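## Task

On the patch panel beneath the switch whose ports have red covers, take out the lead plugged into port 16 (ports count 1 to 24 starting at the left) and hang its cord on the nearest cable-manager ring to the left of that port; its plug may dangle. No other plug may be pulled out, and even easing one outward can count as failure. At the end every remaining plug must be seated and latched with its latch lever raised, every lead must sit in each cable-manager ring along its route, and no lead may be sharply kinked or wrapped around another.

## Robot and tools

Robot: two arms, left_arm (the robot's own left, on the +y side) and right_arm. Each has six joints in this column order: waist, shoulder, elbow, wrist pitch, wrist yaw, wrist roll, followed by a parallel gripper. The fingers point along the gripper's +z axis and close along its y axis.

Frame: one world frame in metres. Origin on the floor (z = 0) under the middle of the robot's foot, +x straight ahead, +z up. Reported end_effector_position (the point between the pads, about 1 cm short of the fingertips) and end_effector_quat_wxyz use this frame and may be off by a few cm, more when the arm is stretched. Furniture may be rotated relative to the robot; only the floor height is known.

Row format (shared by execute_actions and move): one flat list of 14 numbers covering both arms, always all 14: left waist, shoulder, elbow, wrist pitch, wrist yaw, wrist roll, left opening, then the same seven for the right arm. Every number is in [-1, 1]. The six joint entries are offsets, scaled, measured from the arm's Joint targets at the start of the action (or of the move), not from the previous row; sending the same offset again moves further. Scale: 1.0 equals 1.264 rad waist, 1.32 shoulder, 1.276 elbow, 1.83 wrist pitch, 6.358 wrist yaw, 7.625 wrist roll. Opening is absolute, not an offset: +1 fully open, -1 closed; mid values aim grip_measured at that number. Sending 0 as an opening is a real command, so repeat the current value to keep a gripper as it is.

Stated joint ranges (rad): waist -2.880 to 2.880, shoulder 0.000 to 3.142, elbow 0.000 to 3.019, wrist pitch -1.693 to 1.571, wrist yaw -1.571 to 1.571, wrist roll -2.094 to 2.094. True ends may differ by up to 0.084 rad. An action asking any joint to go more than 0.084 rad beyond its range is rejected for both arms; if the first action of a call fails this, the whole call is rejected. Overshooting toward a real end clamps there and the result may say "joint sent to its limit".

execute_actions(actions, cameras): actions is a list of actions; each action is a table of up to 15 rows, one row per 1/30 s step, and the last row is held to fill 15 steps. An empty list just reports state and images. Per step each joint target can lead its measured angle only by a fixed amount, and a target that would shift the gripper over 110 mm is scaled back, so big changes need several actions.

move(target, speed, blend, opening_speed, blocking, cameras): drives all joints together along a path to one row, or through a list of up to 15 rows, all offsets counted from the same starting Joint targets. speed is rad/s for the joint with most to travel, 0.01 to 2 (default 0.5), one value or one per target. blend (rad) rounds intermediate corners. opening_speed (0.2 or more, per second on the -1..1 scale) ramps the gripper. Finger values of later targets are applied only after the arms come to rest there. blocking=false returns after about 0.5 s while the move continues. The move does not avoid obstacles or the other arm, and impacts are harder at speed or when the target lies well past contact. The extra "move:" line reports done, off_target, moving, held or fault, limits=held if steps were withheld, and each arm's worst joint error beyond 0.035 rad.

wait(seconds 0 to 10, cameras): lets time pass with commands held; a running move keeps going. stop(cameras): brakes a running move. zoom_image(camera, region=[x0,y0,x1,y1] in pixels, at most 504 by 504) enlarges part of a camera's latest image. finished_scene(scene = 1 or 2): ends the current scene irrevocably; calls after it in the same reply act on the next scene.

Result lines: Joint positions and Joint velocities per arm (rad, rad/s, then finger gap in m, 0.094 when fully open); "within noise" means the arm is still. Joint targets are the base for your next offsets. Tool commands shows current gripper commands. grip_measured is the finger opening on the command scale. Joint torques are raw drive outputs with offsets and noise, positive toward larger angles; entries 3 and 4 wrap at ±28 N m. "joint command not followed" means the clearance check altered some targets; it does not keep the grippers apart. MOTOR HOT warns of heating; an OVER-TEMPERATURE FAULT drops that arm for 30 to 60 s or more.

Cameras: cam_head_left and cam_head_right (896x504, fixed on the head), cam_left_wrist and cam_right_wrist (672x504 fisheye). Calibration is given per camera and may be slightly off.

Avoid: pulling or loosening any plug except the target one, lifting other latch levers, knocking anything off the table, hard collisions between arms or with the rack, long pushes against unreachable poses, holding loads or stretching out for long (heat), and releasing things that are still moving. To stop pressing on something, command the Joint targets back past the measured positions. Close gently on the plug, and open well above grip_measured to let go.

Each tool is called after ">>>" by a JSON object that holds its "op" and its "data".

## Session

>>> {"op": "execute_actions", "data": {"actions": []}}

Scene clock: 0.00 s.
left_arm: end_effector_position=(+0.8194, +0.4636, +0.9689) grip_measured=+1.000 end_effector_quat_wxyz=(+0.330, -0.375, +0.835, +0.230) | right_arm: end_effector_position=(+0.8063, -0.1882, +1.0814) grip_measured=+1.000 end_effector_quat_wxyz=(+0.277, -0.763, +0.567, +0.140)
Joint positions: left_arm=[0.959 2.153 1.347 1.176 -0.79 0.207 0.094] | right_arm=[-0.726 1.875 1.304 -0.199 0.063 -2.072 0.094]
Joint velocities: within noise
Joint torques (N m): no reading
Heat: left arm: hottest wrist yaw 33 °C; right arm: hottest elbow 36 °C.
Joint targets: left_arm=[0.956 2.149 1.347 1.180 -0.790 0.207] | right_arm=[-0.725 1.874 1.308 -0.199 0.063 -2.072]
Tool commands: left_gripper/opening=+1.0 right_gripper/opening=+1.0

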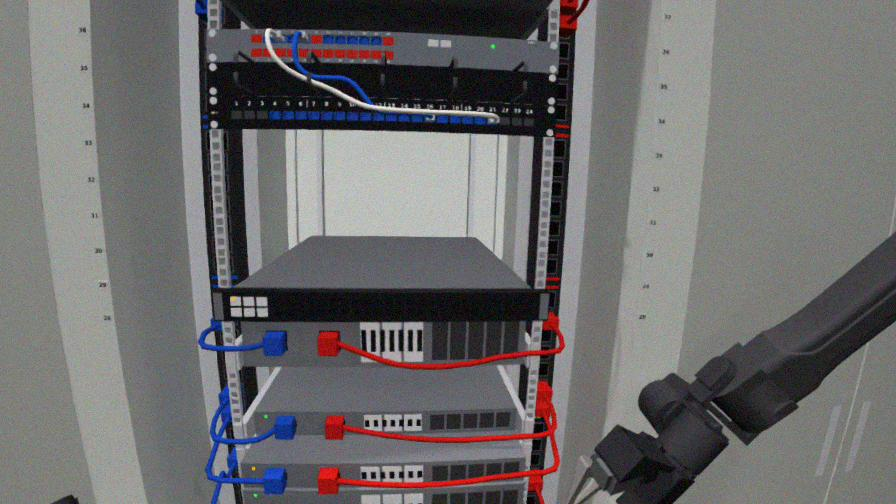

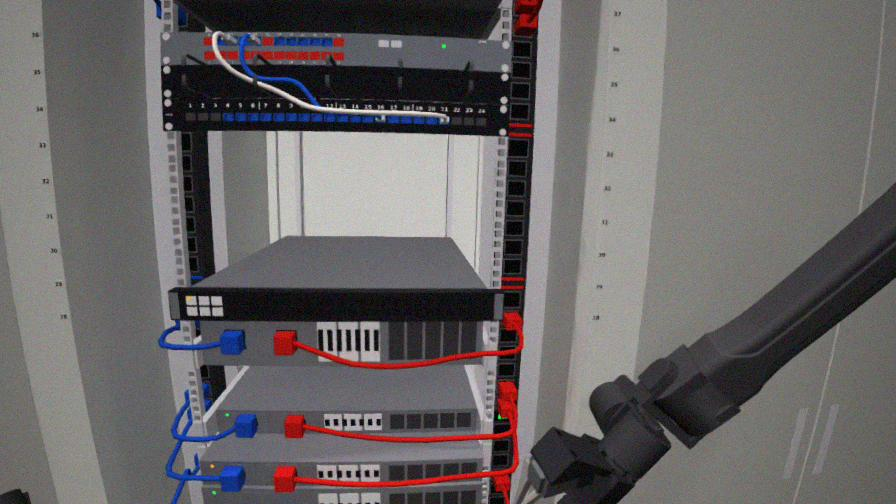

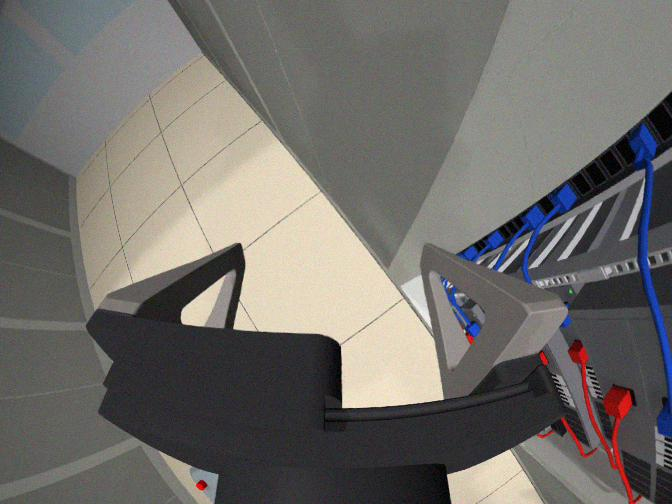

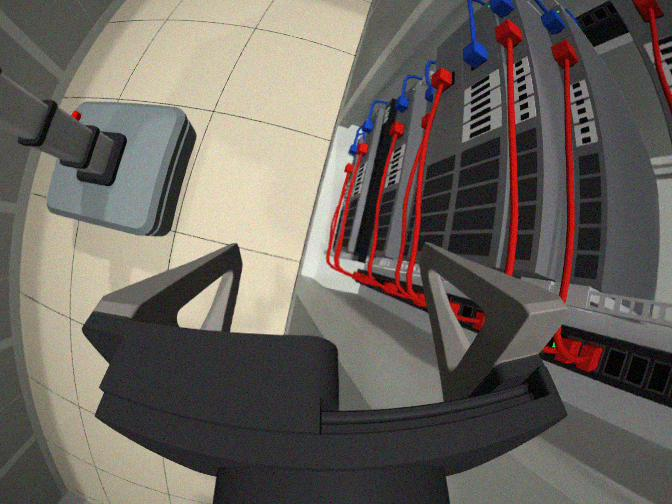

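>>> {"op": "zoom_image", "data": {"camera": "cam_head_left", "region": [200, 20, 380, 140]}}

>>> {"op": "zoom_image", "data": {"camera": "cam_head_left", "region": [380, 20, 560, 140]}}

>>> {"op": "zoom_image", "data": {"camera": "cam_head_right", "region": [160, 20, 340, 140]}}

>>> {"op": "zoom_image", "data": {"camera": "cam_head_right", "region": [330, 20, 510, 140]}}

Scaled by 2.800 from the camera's 896x504 image, which has a finer 1280x720 frame.

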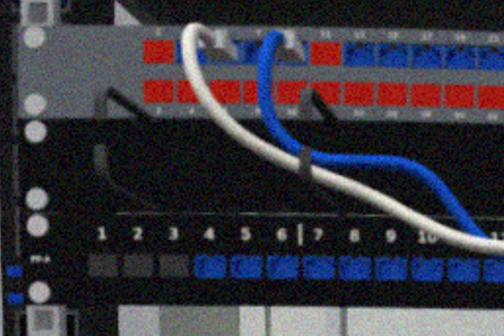

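Scaled by 2.800 from the camera's 896x504 image, which has a finer 1280x720 frame.

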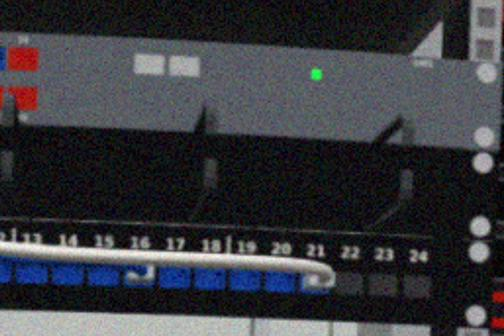

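Scaled by 2.800 from the camera's 896x504 image, which has a finer 1280x720 frame.

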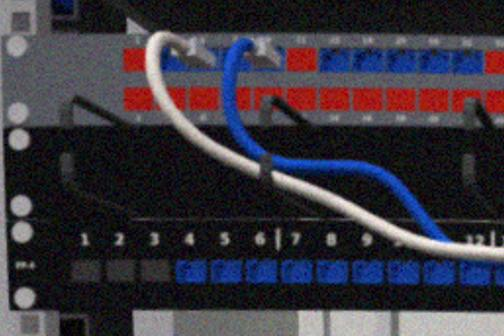

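Scaled by 2.800 from the camera's 896x504 image, which has a finer 1280x720 frame.

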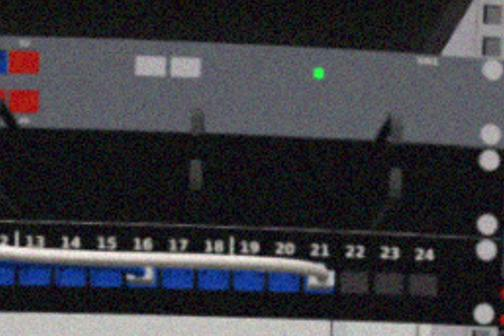

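>>> {"op": "move", "data": {"target": [0,0,0,0,0,0.0525,1,0,0,0,0,0,0.0525,1], "cameras": []}}

>>> {"op": "move", "data": {"target": [0,0,0,0,0.0472,0,1,0,0,0,0,0.0472,0,1], "cameras": []}}

>>> {"op": "move", "data": {"target": [0,0,0,-0.1639,0,0,1,0,0,0,-0.1639,0,0,1], "cameras": []}}

>>> {"op": "move", "data": {"target": [0,0,0.1567,0,0,0,1,0,0,0.1567,0,0,0,1], "cameras": []}}

>>> {"op": "move", "data": {"target": [0,-0.1515,0,0,0,0,1,0,-0.1515,0,0,0,0,1], "cameras": []}}

>>> {"op": "move", "data": {"target": [0.1582,0,0,0,0,0,1,-0.1582,0,0,0,0,0,1]}}

Scene clock: 4.37 s.
left_arm: end_effector_position=(+0.8194, +0.4636, +0.9689) grip_measured=+1.000 end_effector_quat_wxyz=(+0.279, -0.205, +0.892, +0.290) | right_arm: end_effector_position=(+0.8063, -0.1882, +1.0814) grip_measured=+1.000 end_effector_quat_wxyz=(+0.245, -0.640, +0.703, +0.191)
Joint positions: left_arm=[0.959 2.153 1.347 1.176 -0.79 0.599 0.094] | right_arm=[-0.726 1.875 1.304 -0.199 0.063 -1.687 0.094]
Joint velocities: within noise
Joint torques (N m): left_arm=[-10.64 -14.8 -0.09 1.7 0.02 0.08] | right_arm=[10.4 -12.75 1.37 0.7 -0.5 0.19]
Heat: left arm: hottest wrist yaw 33 °C; right arm: hottest elbow 36 °C.
Joint targets: left_arm=[0.956 2.149 1.347 1.180 -0.790 0.608] | right_arm=[-0.725 1.874 1.308 -0.199 0.063 -1.671]
move: done
No camera images: "cameras" was empty.

Scene clock: 5.33 s.
left_arm: end_effector_position=(+0.8602, +0.4334, +0.9748) grip_measured=+1.000 end_effector_quat_wxyz=(+0.376, -0.144, +0.895, +0.195) | right_arm: end_effector_position=(+0.7967, -0.2323, +1.0578) grip_measured=+1.000 end_effector_quat_wxyz=(+0.128, -0.665, +0.728, +0.106)
Joint positions: left_arm=[0.959 2.153 1.347 1.176 -0.491 0.6 0.094] | right_arm=[-0.726 1.875 1.304 -0.199 0.361 -1.686 0.094]
Joint velocities: within noise
Joint torques (N m): left_arm=[-10.81 -14.92 0.02 1.78 0.25 0.09] | right_arm=[10.52 -12.86 1.35 0.69 -0.27 0.24]
Heat: left arm: hottest wrist yaw 33 °C; right arm: hottest elbow 36 °C.
Joint targets: left_arm=[0.956 2.149 1.347 1.180 -0.489 0.608] | right_arm=[-0.725 1.874 1.308 -0.199 0.362 -1.672]
move: done
No camera images: "cameras" was empty.

Scene clock: 6.37 s.
left_arm: end_effector_position=(+0.8309, +0.3949, +0.9320) grip_measured=+1.000 end_effector_quat_wxyz=(+0.276, -0.075, +0.948, +0.139) | right_arm: end_effector_position=(+0.7298, -0.2252, +1.0669) grip_measured=+1.000 end_effector_quat_wxyz=(+0.054, -0.711, +0.670, +0.207)
Joint positions: left_arm=[0.959 2.153 1.347 0.888 -0.491 0.601 0.094] | right_arm=[-0.726 1.875 1.304 -0.489 0.361 -1.686 0.094]
Joint velocities: within noise
Joint torques (N m): left_arm=[-10.93 -14.21 -0.21 1.05 0.19 0.09] | right_arm=[9.76 -12.69 0.99 0.01 -0.29 0.18]
Heat: left arm: hottest wrist yaw 33 °C; right arm: hottest elbow 36 °C.
Joint targets: left_arm=[0.956 2.149 1.347 0.881 -0.490 0.608] | right_arm=[-0.725 1.874 1.308 -0.499 0.362 -1.671]
move: done
No camera images: "cameras" was empty.

Scene clock: 7.30 s.
left_arm: end_effector_position=(+0.9252, +0.4499, +0.9570) grip_measured=+1.000 end_effector_quat_wxyz=(+0.346, -0.123, +0.913, +0.178) | right_arm: end_effector_position=(+0.8284, -0.2523, +1.0722) grip_measured=+1.000 end_effector_quat_wxyz=(+0.094, -0.686, +0.705, +0.150)
Joint positions: left_arm=[0.959 2.15 1.548 0.884 -0.49 0.601 0.094] | right_arm=[-0.726 1.877 1.482 -0.502 0.363 -1.684 0.094]
Joint velocities: within noise
Joint torques (N m): left_arm=[-11.46 -15.91 1.11 1.44 0.2 0.09] | right_arm=[10.87 -14.27 4.22 0.64 -0.38 0.19]
Heat: left arm: hottest wrist yaw 33 °C; right arm: hottest elbow 36 °C.
Joint targets: left_arm=[0.956 2.149 1.546 0.880 -0.489 0.608] | right_arm=[-0.725 1.874 1.507 -0.499 0.362 -1.672]
move: done
No camera images: "cameras" was empty.

Scene clock: 8.10 s.
left_arm: end_effector_position=(+0.9411, +0.4841, +0.9965) grip_measured=+1.000 end_effector_quat_wxyz=(+0.347, -0.117, +0.910, +0.193) | right_arm: end_effector_position=(+0.8329, -0.2795, +1.1031) grip_measured=+1.000 end_effector_quat_wxyz=(+0.100, -0.683, +0.709, +0.143)
Joint positions: left_arm=[0.96 2.045 1.503 0.848 -0.504 0.631 0.094] | right_arm=[-0.726 1.784 1.434 -0.528 0.363 -1.684 0.094]
Joint velocities: within noise
Joint torques (N m): left_arm=[-11.05 -24.94 5.19 2.73 0.83 -0.25] | right_arm=[9.99 -21.54 8.16 1.68 -0.36 0.15]
Heat: left arm: hottest wrist yaw 33 °C; right arm: hottest elbow 36 °C.
Joint targets: left_arm=[0.957 1.949 1.547 0.881 -0.489 0.608] | right_arm=[-0.725 1.680 1.503 -0.500 0.362 -1.672]
move: off_target (left_arm, right_arm); left_arm: the shoulder is farthest, 0.096 rad from its target; right_arm: the shoulder is farthest, 0.110 rad from its target
No camera images: "cameras" was empty.

Scene clock: 9.20 s.
left_arm: end_effector_position=(+0.9121, +0.6799, +1.0089) grip_measured=+1.000 end_effector_quat_wxyz=(+0.348, -0.166, +0.871, +0.305) | right_arm: end_effector_position=(+0.8290, -0.4331, +1.0593) grip_measured=+1.000 end_effector_quat_wxyz=(+0.042, -0.621, +0.777, +0.089)
Joint positions: left_arm=[1.174 1.946 1.543 0.868 -0.491 0.615 0.094] | right_arm=[-0.941 1.708 1.459 -0.518 0.364 -1.684 0.094]
Joint velocities: within noise
Joint torques (N m): left_arm=[-8.64 -19.08 2.84 2.19 0.11 -0.09] | right_arm=[8.64 -17.96 6.52 1.25 -0.33 0.19]
Heat: left arm: hottest wrist yaw 33 °C; right arm: hottest elbow 36 °C.
Joint targets: left_arm=[1.156 1.949 1.546 0.881 -0.490 0.608] | right_arm=[-0.925 1.680 1.503 -0.501 0.363 -1.672]
move: off_target (right_arm); right_arm: the elbow is farthest, 0.044 rad from its target
camera_calibration:
cam_left_wrist: T_world_to_cam=[[0.502352, -0.759961, -0.412434, 0.476462], [-0.86459, -0.447705, -0.228133, 1.32538], [-0.0112764, 0.47119, -0.88196, 0.701995], [0, 0, 0, 1]] pos_world=[0.914476, 0.624699, 1.118]
cam_right_wrist: T_world_to_cam=[[0.978992, -0.189768, -0.0745785, -0.817987], [-0.138657, -0.887789, 0.438868, -0.731763], [-0.149493, -0.419307, -0.895451, 1.01373], [0, 0, 0, 1]] pos_world=[0.850885, -0.379813, 1.16789]

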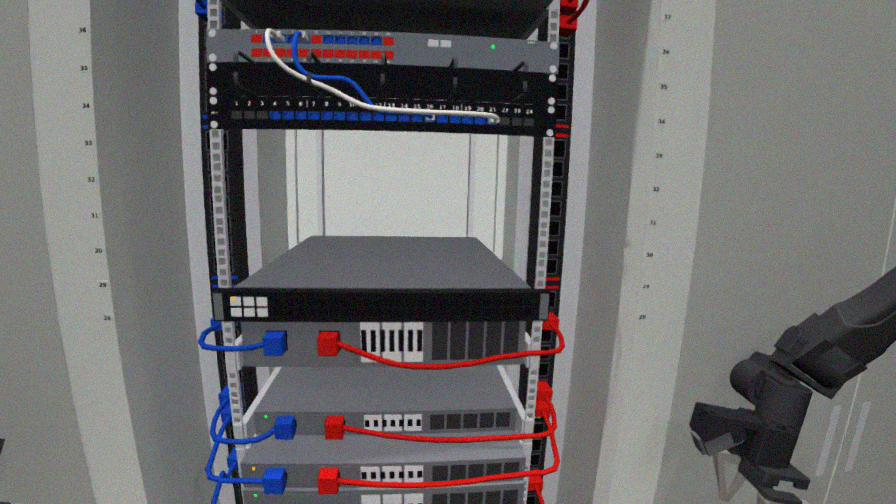

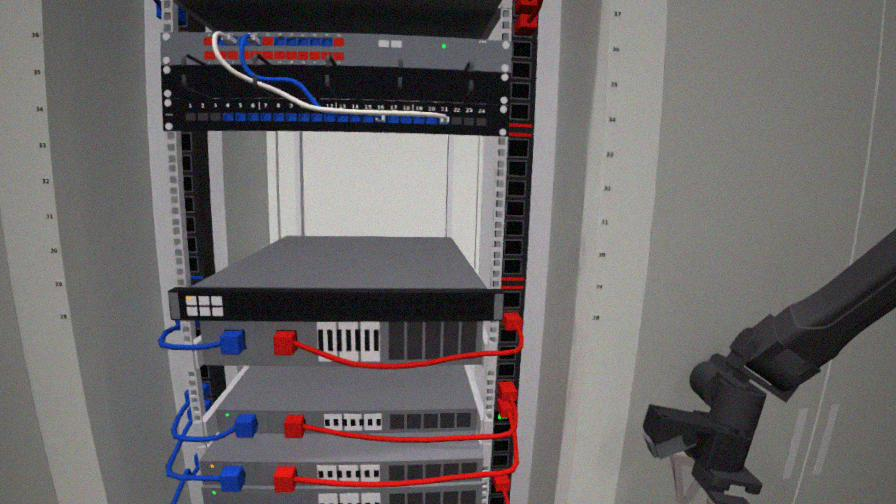

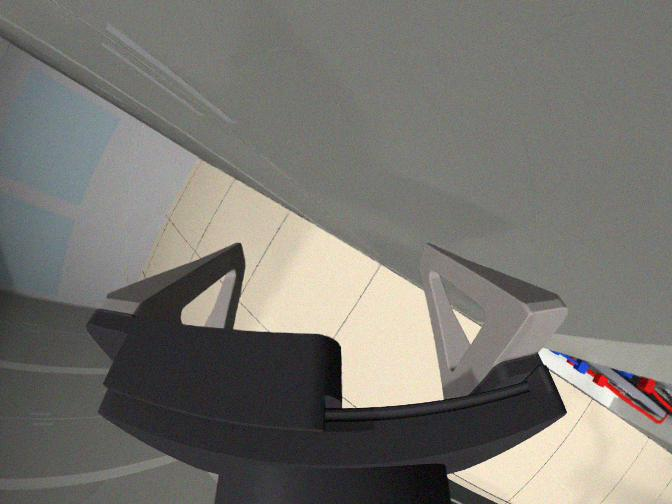

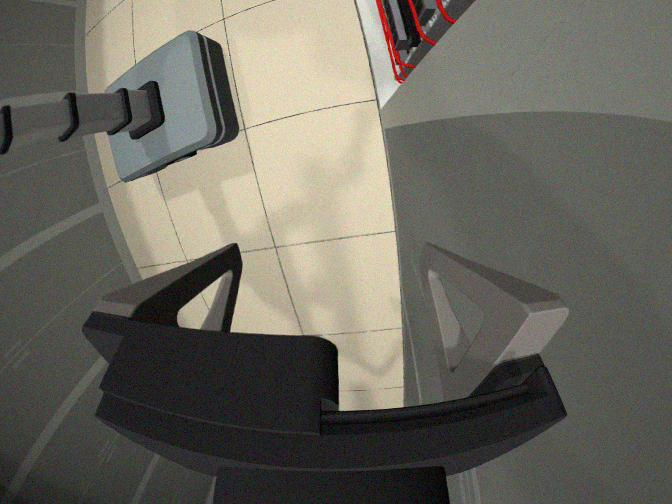

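>>> {"op": "move", "data": {"target": [[0,-0.037,-0.428,0.338,0.0204,-0.0404,1,0,0,0,0,0,0,1],[-1,-0.037,-0.428,0.338,0.0204,-0.0404,1,0,0,0,0,0,0,1]], "speed": 0.7, "blend": 0.1}}

Scene clock: 29.00 s.
left_arm: end_effector_position=(+0.8359, +0.0335, +1.5953) grip_measured=+1.000 end_effector_quat_wxyz=(+0.618, -0.223, +0.656, -0.371) | right_arm: end_effector_position=(+0.8290, -0.4331, +1.0593) grip_measured=+1.000 end_effector_quat_wxyz=(+0.042, -0.621, +0.777, +0.089)
Joint positions: left_arm=[-0.11 1.916 1.004 1.487 -0.359 0.307 0.094] | right_arm=[-0.941 1.708 1.459 -0.518 0.364 -1.684 0.094]
Joint velocities: within noise
Joint torques (N m): left_arm=[-14.1 -8.64 3.34 1.13 0.63 0.02] | right_arm=[8.64 -18.08 6.6 1.39 -0.3 0.18]
Heat: left arm: hottest shoulder 35 °C; right arm: hottest shoulder 37 °C.
Joint targets: left_arm=[-0.107 1.900 1.000 1.499 -0.360 0.300] | right_arm=[-0.925 1.680 1.503 -0.501 0.362 -1.672]
move: off_target (right_arm); right_arm: the elbow is farthest, 0.044 rad from its target
camera_calibration:
cam_left_wrist: T_world_to_cam=[[-0.166992, -0.623363, 0.763893, -1.05635], [-0.691299, -0.478401, -0.541515, 1.45997], [0.703008, -0.618507, -0.351041, 0.115365], [0, 0, 0, 1]] pos_world=[0.751768, 0.111317, 1.63803]
cam_right_wrist: T_world_to_cam=[[0.978994, -0.189781, -0.074528, -0.818056], [-0.138746, -0.887941, 0.438532, -0.731346], [-0.149401, -0.41898, -0.89562, 1.01402], [0, 0, 0, 1]] pos_world=[0.850896, -0.379792, 1.16792]

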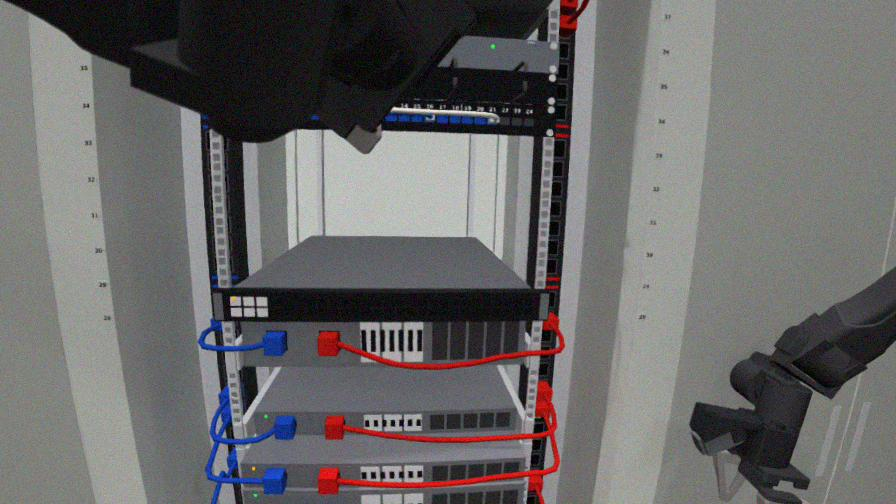

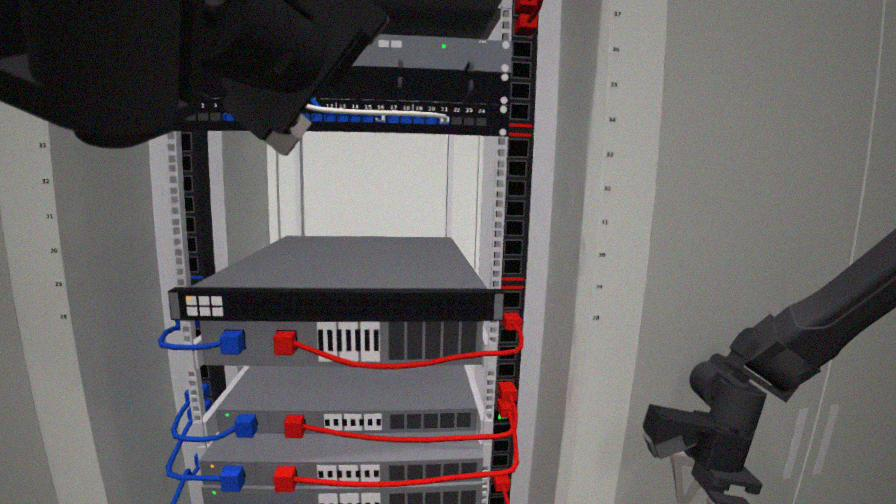

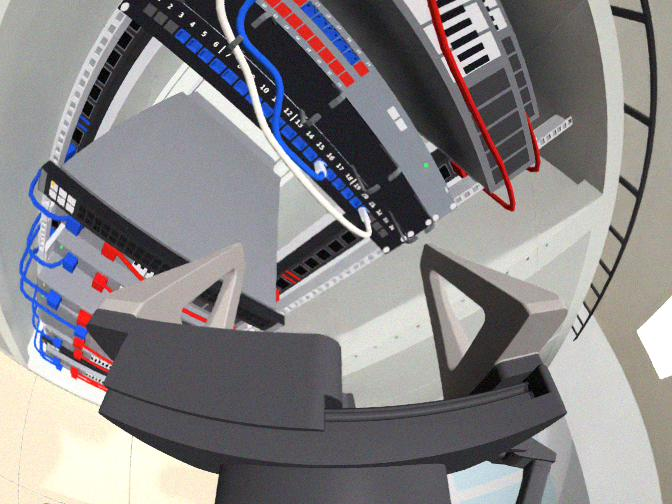

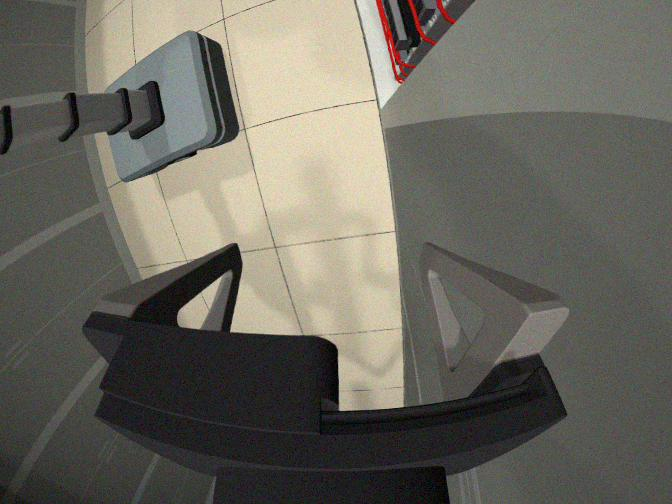

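>>> {"op": "zoom_image", "data": {"camera": "cam_left_wrist", "region": [200, 60, 400, 260]}}

>>> {"op": "zoom_image", "data": {"camera": "cam_left_wrist", "region": [180, 0, 300, 120]}}

>>> {"op": "zoom_image", "data": {"camera": "cam_left_wrist", "region": [270, 100, 390, 220]}}

Scaled by 2.520 from the camera's 672x504 image, which has a finer 960x720 frame.

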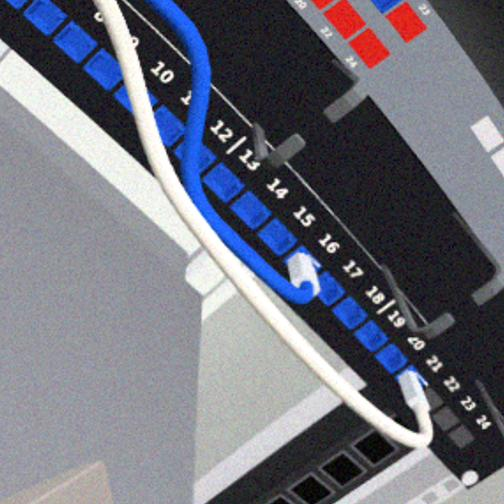

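Scaled by 4.200 from the camera's 672x504 image, which has a finer 960x720 frame.

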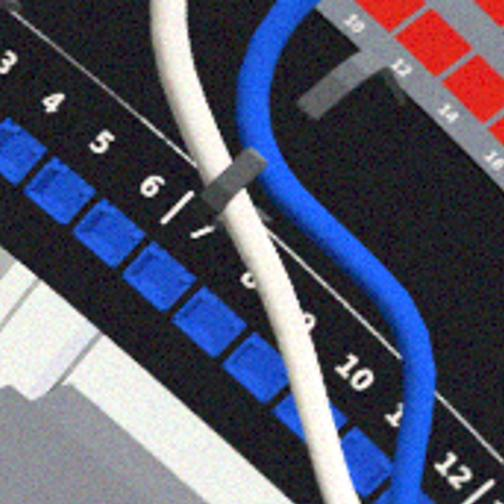

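Scaled by 4.200 from the camera's 672x504 image, which has a finer 960x720 frame.

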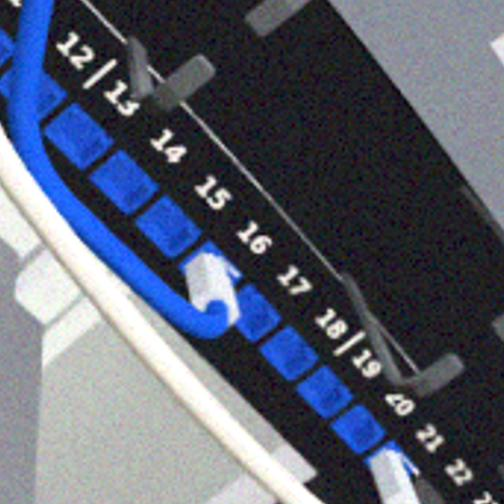

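>>> {"op": "move", "data": {"target": [0,0,0,0,0,0,-0.75,0,0,0,0,0,0,1], "cameras": ["cam_left_wrist"]}}

>>> {"op": "zoom_image", "data": {"camera": "cam_left_wrist", "region": [230, 160, 450, 380]}}

Scene clock: 34.97 s.
left_arm: end_effector_position=(+0.8359, +0.0335, +1.5953) grip_measured=-0.748 end_effector_quat_wxyz=(+0.618, -0.223, +0.656, -0.371) | right_arm: end_effector_position=(+0.8290, -0.4331, +1.0593) grip_measured=+1.000 end_effector_quat_wxyz=(+0.042, -0.621, +0.777, +0.089)
Joint positions: left_arm=[-0.11 1.916 1.004 1.487 -0.359 0.307 0.012] | right_arm=[-0.941 1.708 1.459 -0.518 0.364 -1.684 0.094]
Joint velocities: within noise
Joint torques (N m): left_arm=[-14.27 -8.64 3.34 1.17 0.64 0.03] | right_arm=[8.53 -18.2 6.52 1.26 -0.31 0.17]
Heat: left arm: hottest shoulder 34 °C; right arm: hottest shoulder 38 °C.
Joint targets: left_arm=[-0.107 1.900 1.000 1.499 -0.360 0.300] | right_arm=[-0.925 1.680 1.503 -0.501 0.362 -1.672]
move: off_target (right_arm); right_arm: the elbow is farthest, 0.044 rad from its target
camera_calibration:
cam_left_wrist: T_world_to_cam=[[-0.16694, -0.623076, 0.764138, -1.05679], [-0.691349, -0.478593, -0.541281, 1.45964], [0.70297, -0.618648, -0.350867, 0.115124], [0, 0, 0, 1]] pos_world=[0.751773, 0.111334, 1.638]
Images, in order (width x height): cam_left_wrist 672x504.

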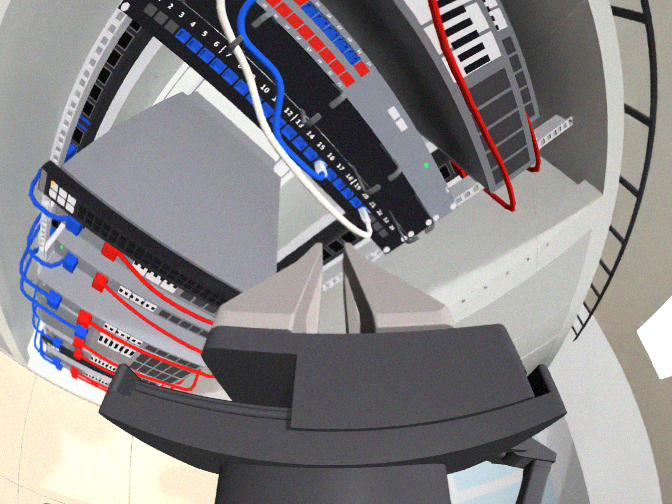

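Scaled by 2.291 from the camera's 672x504 image, which has a finer 960x720 frame.

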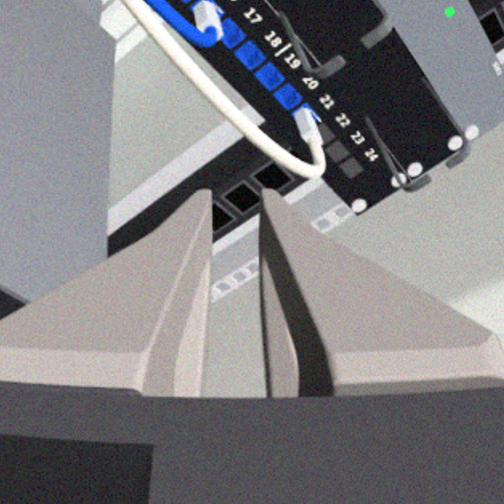

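>>> {"op": "move", "data": {"target": [-0.0103,0.1515,0.180,0.028,-0.0173,-0.0839,0.064,0,0,0,0,0,0,1], "speed": 0.6}}

>>> {"op": "zoom_image", "data": {"camera": "cam_left_wrist", "region": [230, 20, 430, 260]}}

Scene clock: 44.33 s.
left_arm: end_effector_position=(+0.8599, -0.0107, +1.5738) grip_measured=+0.062 end_effector_quat_wxyz=(+0.473, -0.473, +0.542, -0.509) | right_arm: end_effector_position=(+0.8290, -0.4331, +1.0593) grip_measured=+1.000 end_effector_quat_wxyz=(+0.042, -0.621, +0.777, +0.089)
Joint positions: left_arm=[-0.11 2.093 1.207 1.539 -0.468 -0.332 0.05] | right_arm=[-0.941 1.708 1.459 -0.518 0.364 -1.684 0.094]
Joint velocities: within noise
Joint torques (N m): left_arm=[-17.32 -8.29 5.49 1.09 0.6 0.04] | right_arm=[8.35 -17.79 6.39 1.32 -0.32 0.19]
Heat: left arm: hottest shoulder 34 °C; right arm: hottest shoulder 39 °C.
Joint targets: left_arm=[-0.120 2.100 1.230 1.550 -0.470 -0.340] | right_arm=[-0.925 1.680 1.503 -0.501 0.363 -1.672]
move: off_target (right_arm); right_arm: the elbow is farthest, 0.044 rad from its target
camera_calibration:
cam_left_wrist: T_world_to_cam=[[0.0305624, -0.0325146, 0.999004, -1.59698], [-0.676837, -0.736125, -0.00325231, 0.581424], [0.735498, -0.676064, -0.0445049, -0.447293], [0, 0, 0, 1]] pos_world=[0.77132, 0.0736773, 1.57737]
cam_right_wrist: T_world_to_cam=[[0.978994, -0.189781, -0.074528, -0.818056], [-0.138746, -0.887941, 0.438532, -0.731346], [-0.149401, -0.41898, -0.89562, 1.01402], [0, 0, 0, 1]] pos_world=[0.850896, -0.379792, 1.16792]

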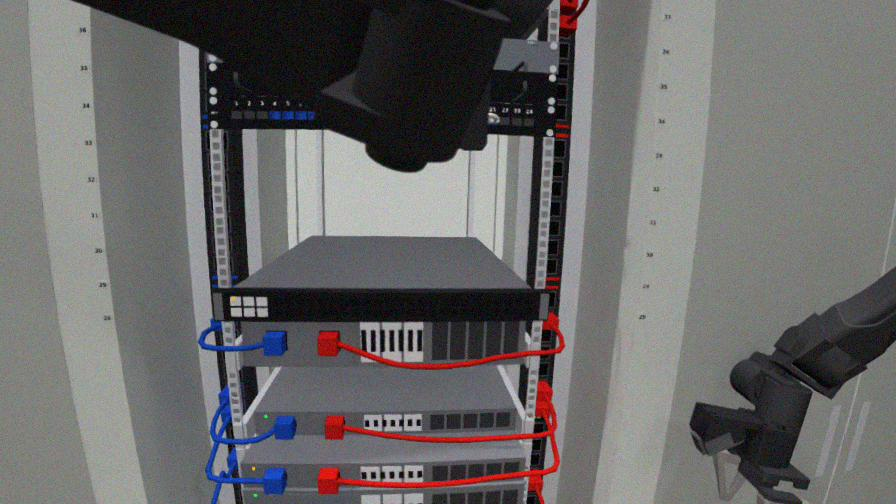

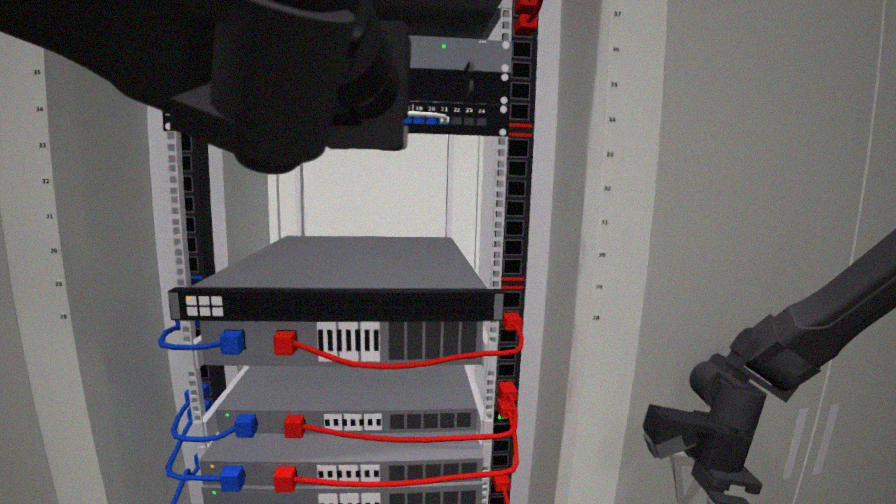

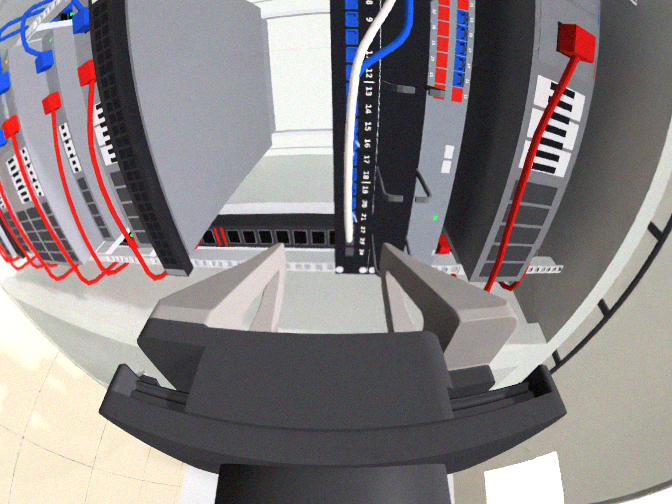

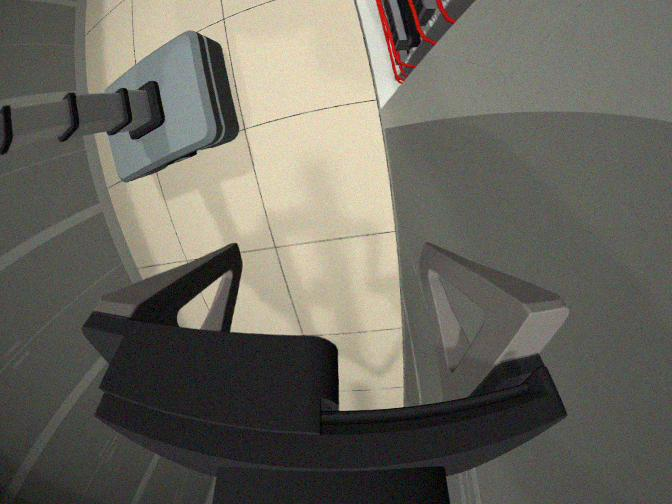

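Scaled by 2.100 from the camera's 672x504 image, which has a finer 960x720 frame.

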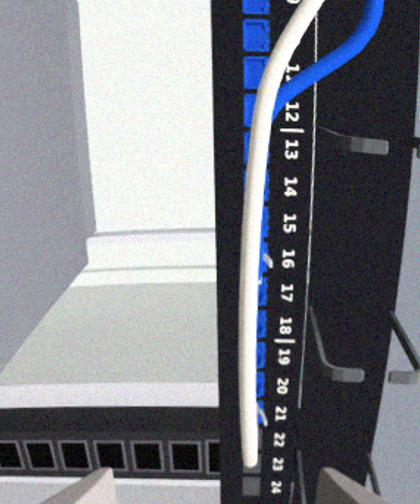

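>>> {"op": "zoom_image", "data": {"camera": "cam_left_wrist", "region": [330, 40, 450, 160]}}

>>> {"op": "zoom_image", "data": {"camera": "cam_left_wrist", "region": [330, 0, 450, 60]}}

>>> {"op": "zoom_image", "data": {"camera": "cam_left_wrist", "region": [330, 130, 450, 250]}}

Scaled by 4.200 from the camera's 672x504 image, which has a finer 960x720 frame.

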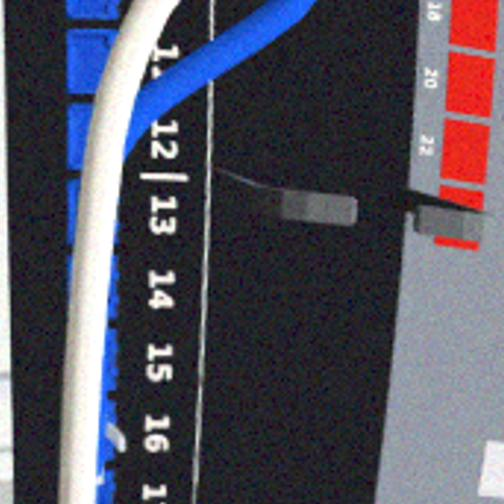

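Scaled by 4.200 from the camera's 672x504 image, which has a finer 960x720 frame.

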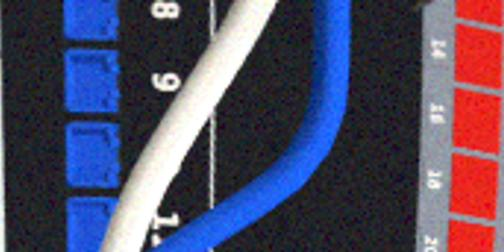

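Scaled by 4.200 from the camera's 672x504 image, which has a finer 960x720 frame.

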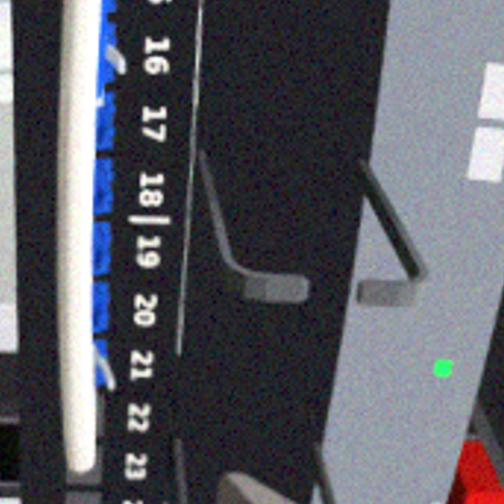

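>>> {"op": "move", "data": {"target": [0.0356,-0.0114,0.1113,-0.0863,0.0105,-0.0072,0.1,0,0,0,0,0,0,1], "speed": 0.3}}

>>> {"op": "zoom_image", "data": {"camera": "cam_left_wrist", "region": [270, 60, 450, 260]}}

Scene clock: 50.77 s.
left_arm: end_effector_position=(+0.9117, -0.0195, +1.6016) grip_measured=+0.098 end_effector_quat_wxyz=(+0.469, -0.471, +0.519, -0.538) | right_arm: end_effector_position=(+0.8290, -0.4331, +1.0593) grip_measured=+1.000 end_effector_quat_wxyz=(+0.042, -0.621, +0.777, +0.089)
Joint positions: left_arm=[-0.1 2.093 1.352 1.4 -0.405 -0.387 0.052] | right_arm=[-0.941 1.708 1.459 -0.518 0.364 -1.684 0.094]
Joint velocities: within noise
Joint torques (N m): left_arm=[-15.44 -9.93 5.55 0.38 0.75 0.05] | right_arm=[8.53 -17.9 6.49 1.2 -0.29 0.17]
Heat: left arm: hottest waist 34 °C; right arm: hottest shoulder 39 °C.
Joint targets: left_arm=[-0.075 2.085 1.372 1.392 -0.403 -0.395] | right_arm=[-0.925 1.680 1.503 -0.501 0.363 -1.672]
move: off_target (right_arm); right_arm: the elbow is farthest, 0.044 rad from its target
camera_calibration:
cam_left_wrist: T_world_to_cam=[[-0.0183777, 0.0253291, 0.99951, -1.58176], [-0.685641, -0.727916, 0.00583985, 0.603714], [0.727708, -0.685198, 0.0307441, -0.603739], [0, 0, 0, 1]] pos_world=[0.824207, 0.0658377, 1.59602]
cam_right_wrist: T_world_to_cam=[[0.978994, -0.189781, -0.074528, -0.818056], [-0.138746, -0.887941, 0.438532, -0.731346], [-0.149401, -0.41898, -0.89562, 1.01402], [0, 0, 0, 1]] pos_world=[0.850896, -0.379792, 1.16792]

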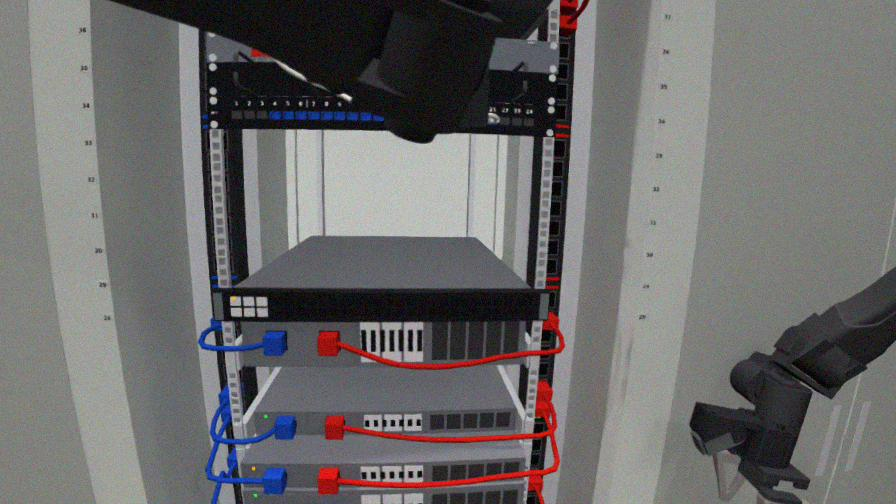

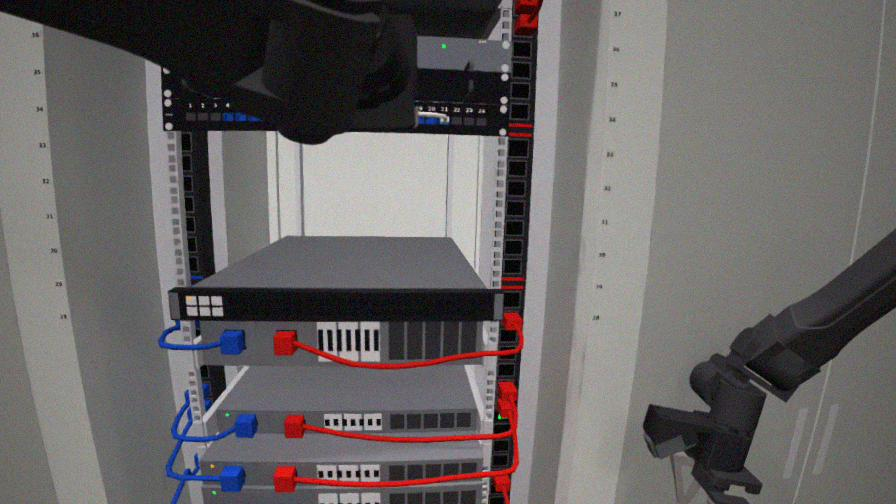

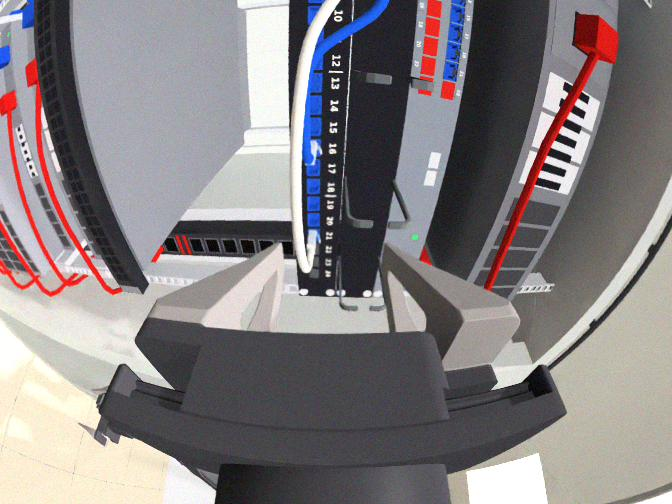

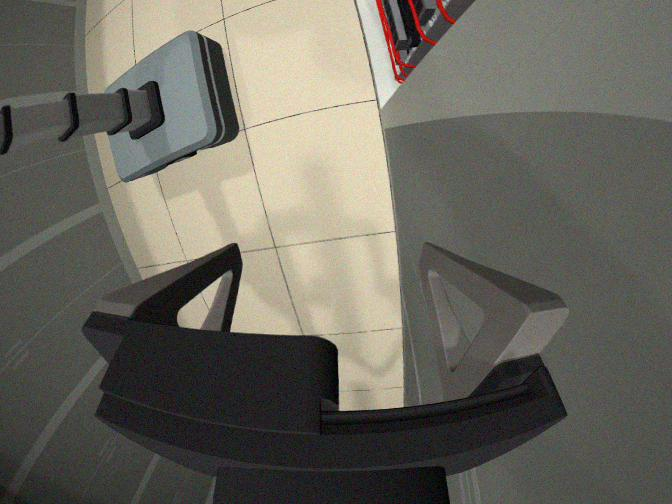

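Scaled by 2.520 from the camera's 672x504 image, which has a finer 960x720 frame.

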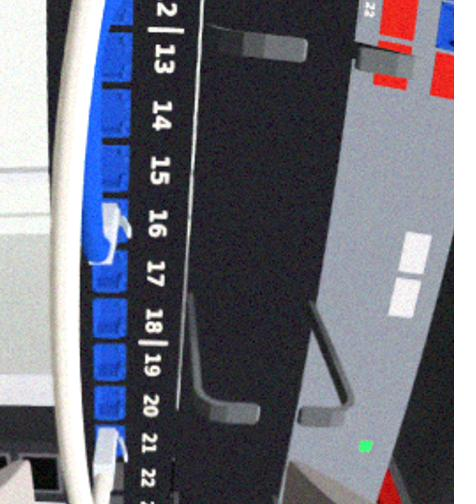

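>>> {"op": "move", "data": {"target": [0.0356,0,0.0533,-0.0421,0.0019,-0.0013,0.1,0,0,0,0,0,0,1], "speed": 0.2, "cameras": ["cam_left_wrist"]}}

>>> {"op": "zoom_image", "data": {"camera": "cam_left_wrist", "region": [230, 80, 430, 280]}}

Scene clock: 53.03 s.
left_arm: end_effector_position=(+0.9480, -0.0100, +1.5812) grip_measured=+0.098 end_effector_quat_wxyz=(+0.472, -0.474, +0.528, -0.523) | right_arm: end_effector_position=(+0.8290, -0.4331, +1.0593) grip_measured=+1.000 end_effector_quat_wxyz=(+0.042, -0.621, +0.777, +0.089)
Joint positions: left_arm=[-0.049 2.093 1.418 1.324 -0.393 -0.397 0.052] | right_arm=[-0.941 1.708 1.459 -0.518 0.364 -1.684 0.094]
Joint velocities: within noise
Joint torques (N m): left_arm=[-16.32 -10.64 5.72 0.46 0.76 0.04] | right_arm=[8.53 -17.67 6.5 1.29 -0.29 0.19]
Heat: left arm: hottest waist 34 °C; right arm: hottest shoulder 40 °C.
Joint targets: left_arm=[-0.030 2.085 1.440 1.316 -0.391 -0.405] | right_arm=[-0.925 1.680 1.503 -0.501 0.363 -1.672]
move: off_target (right_arm); right_arm: the elbow is farthest, 0.044 rad from its target
camera_calibration:
cam_left_wrist: T_world_to_cam=[[0.00437583, -0.0000506909, 0.99999, -1.58347], [-0.676203, -0.73671, 0.00292163, 0.63125], [0.736703, -0.676209, -0.00325799, -0.577707], [0, 0, 0, 1]] pos_world=[0.859381, 0.0743172, 1.57972]
Images, in order (width x height): cam_left_wrist 672x504.

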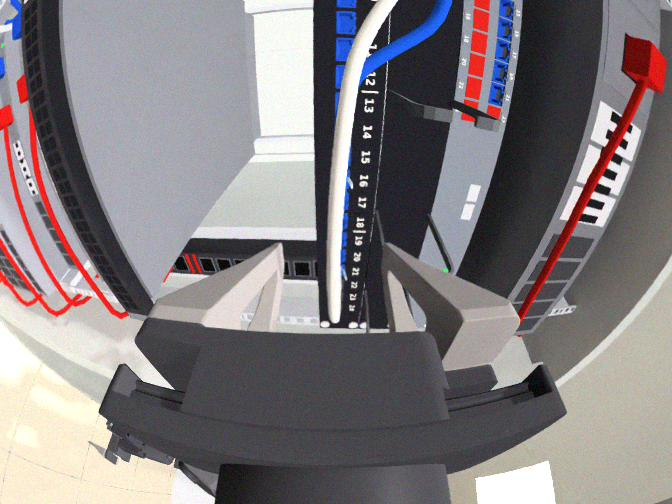

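Scaled by 2.520 from the camera's 672x504 image, which has a finer 960x720 frame.

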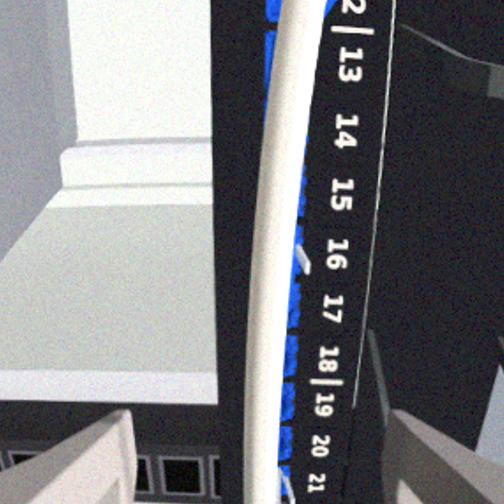

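>>> {"op": "move", "data": {"target": [0.0150,-0.0114,0.0666,-0.0503,0.0028,-0.0016,0.1,0,0,0,0,0,0,1], "speed": 0.2, "cameras": ["cam_left_wrist"]}}

>>> {"op": "zoom_image", "data": {"camera": "cam_left_wrist", "region": [250, 130, 430, 310]}}

Scene clock: 55.20 s.
left_arm: end_effector_position=(+0.9826, -0.0028, +1.5922) grip_measured=+0.098 end_effector_quat_wxyz=(+0.473, -0.473, +0.524, -0.527) | right_arm: end_effector_position=(+0.8290, -0.4331, +1.0593) grip_measured=+1.000 end_effector_quat_wxyz=(+0.042, -0.621, +0.777, +0.089)
Joint positions: left_arm=[-0.036 2.084 1.501 1.232 -0.375 -0.409 0.052] | right_arm=[-0.941 1.708 1.459 -0.518 0.364 -1.684 0.094]
Joint velocities: within noise
Joint torques (N m): left_arm=[-16.26 -11.58 6.05 0.54 0.75 0.07] | right_arm=[8.35 -17.9 6.43 1.31 -0.3 0.18]
Heat: left arm: hottest waist 34 °C; right arm: hottest shoulder 40 °C.
Joint targets: left_arm=[-0.012 2.070 1.525 1.224 -0.373 -0.417] | right_arm=[-0.925 1.680 1.503 -0.501 0.363 -1.672]
move: off_target (right_arm); right_arm: the elbow is farthest, 0.044 rad from its target
camera_calibration:
cam_left_wrist: T_world_to_cam=[[-0.00332244, 0.00587124, 0.999977, -1.58703], [-0.676176, -0.736738, 0.00207906, 0.661198], [0.736733, -0.676153, 0.00641776, -0.613778], [0, 0, 0, 1]] pos_world=[0.894004, 0.0814393, 1.58956]
Images, in order (width x height): cam_left_wrist 672x504.

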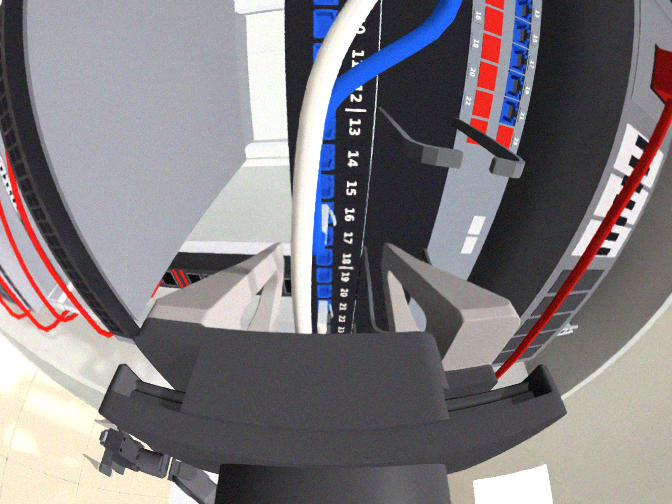

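Scaled by 2.800 from the camera's 672x504 image, which has a finer 960x720 frame.

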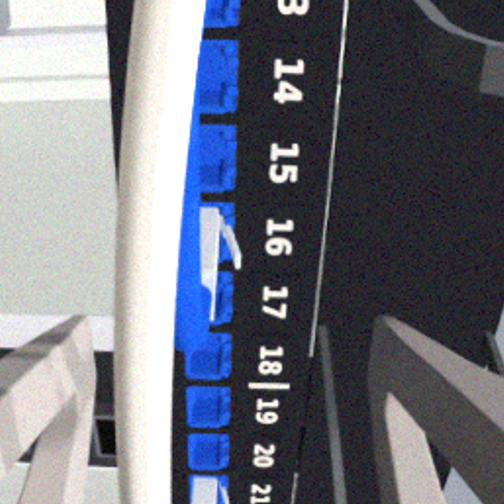

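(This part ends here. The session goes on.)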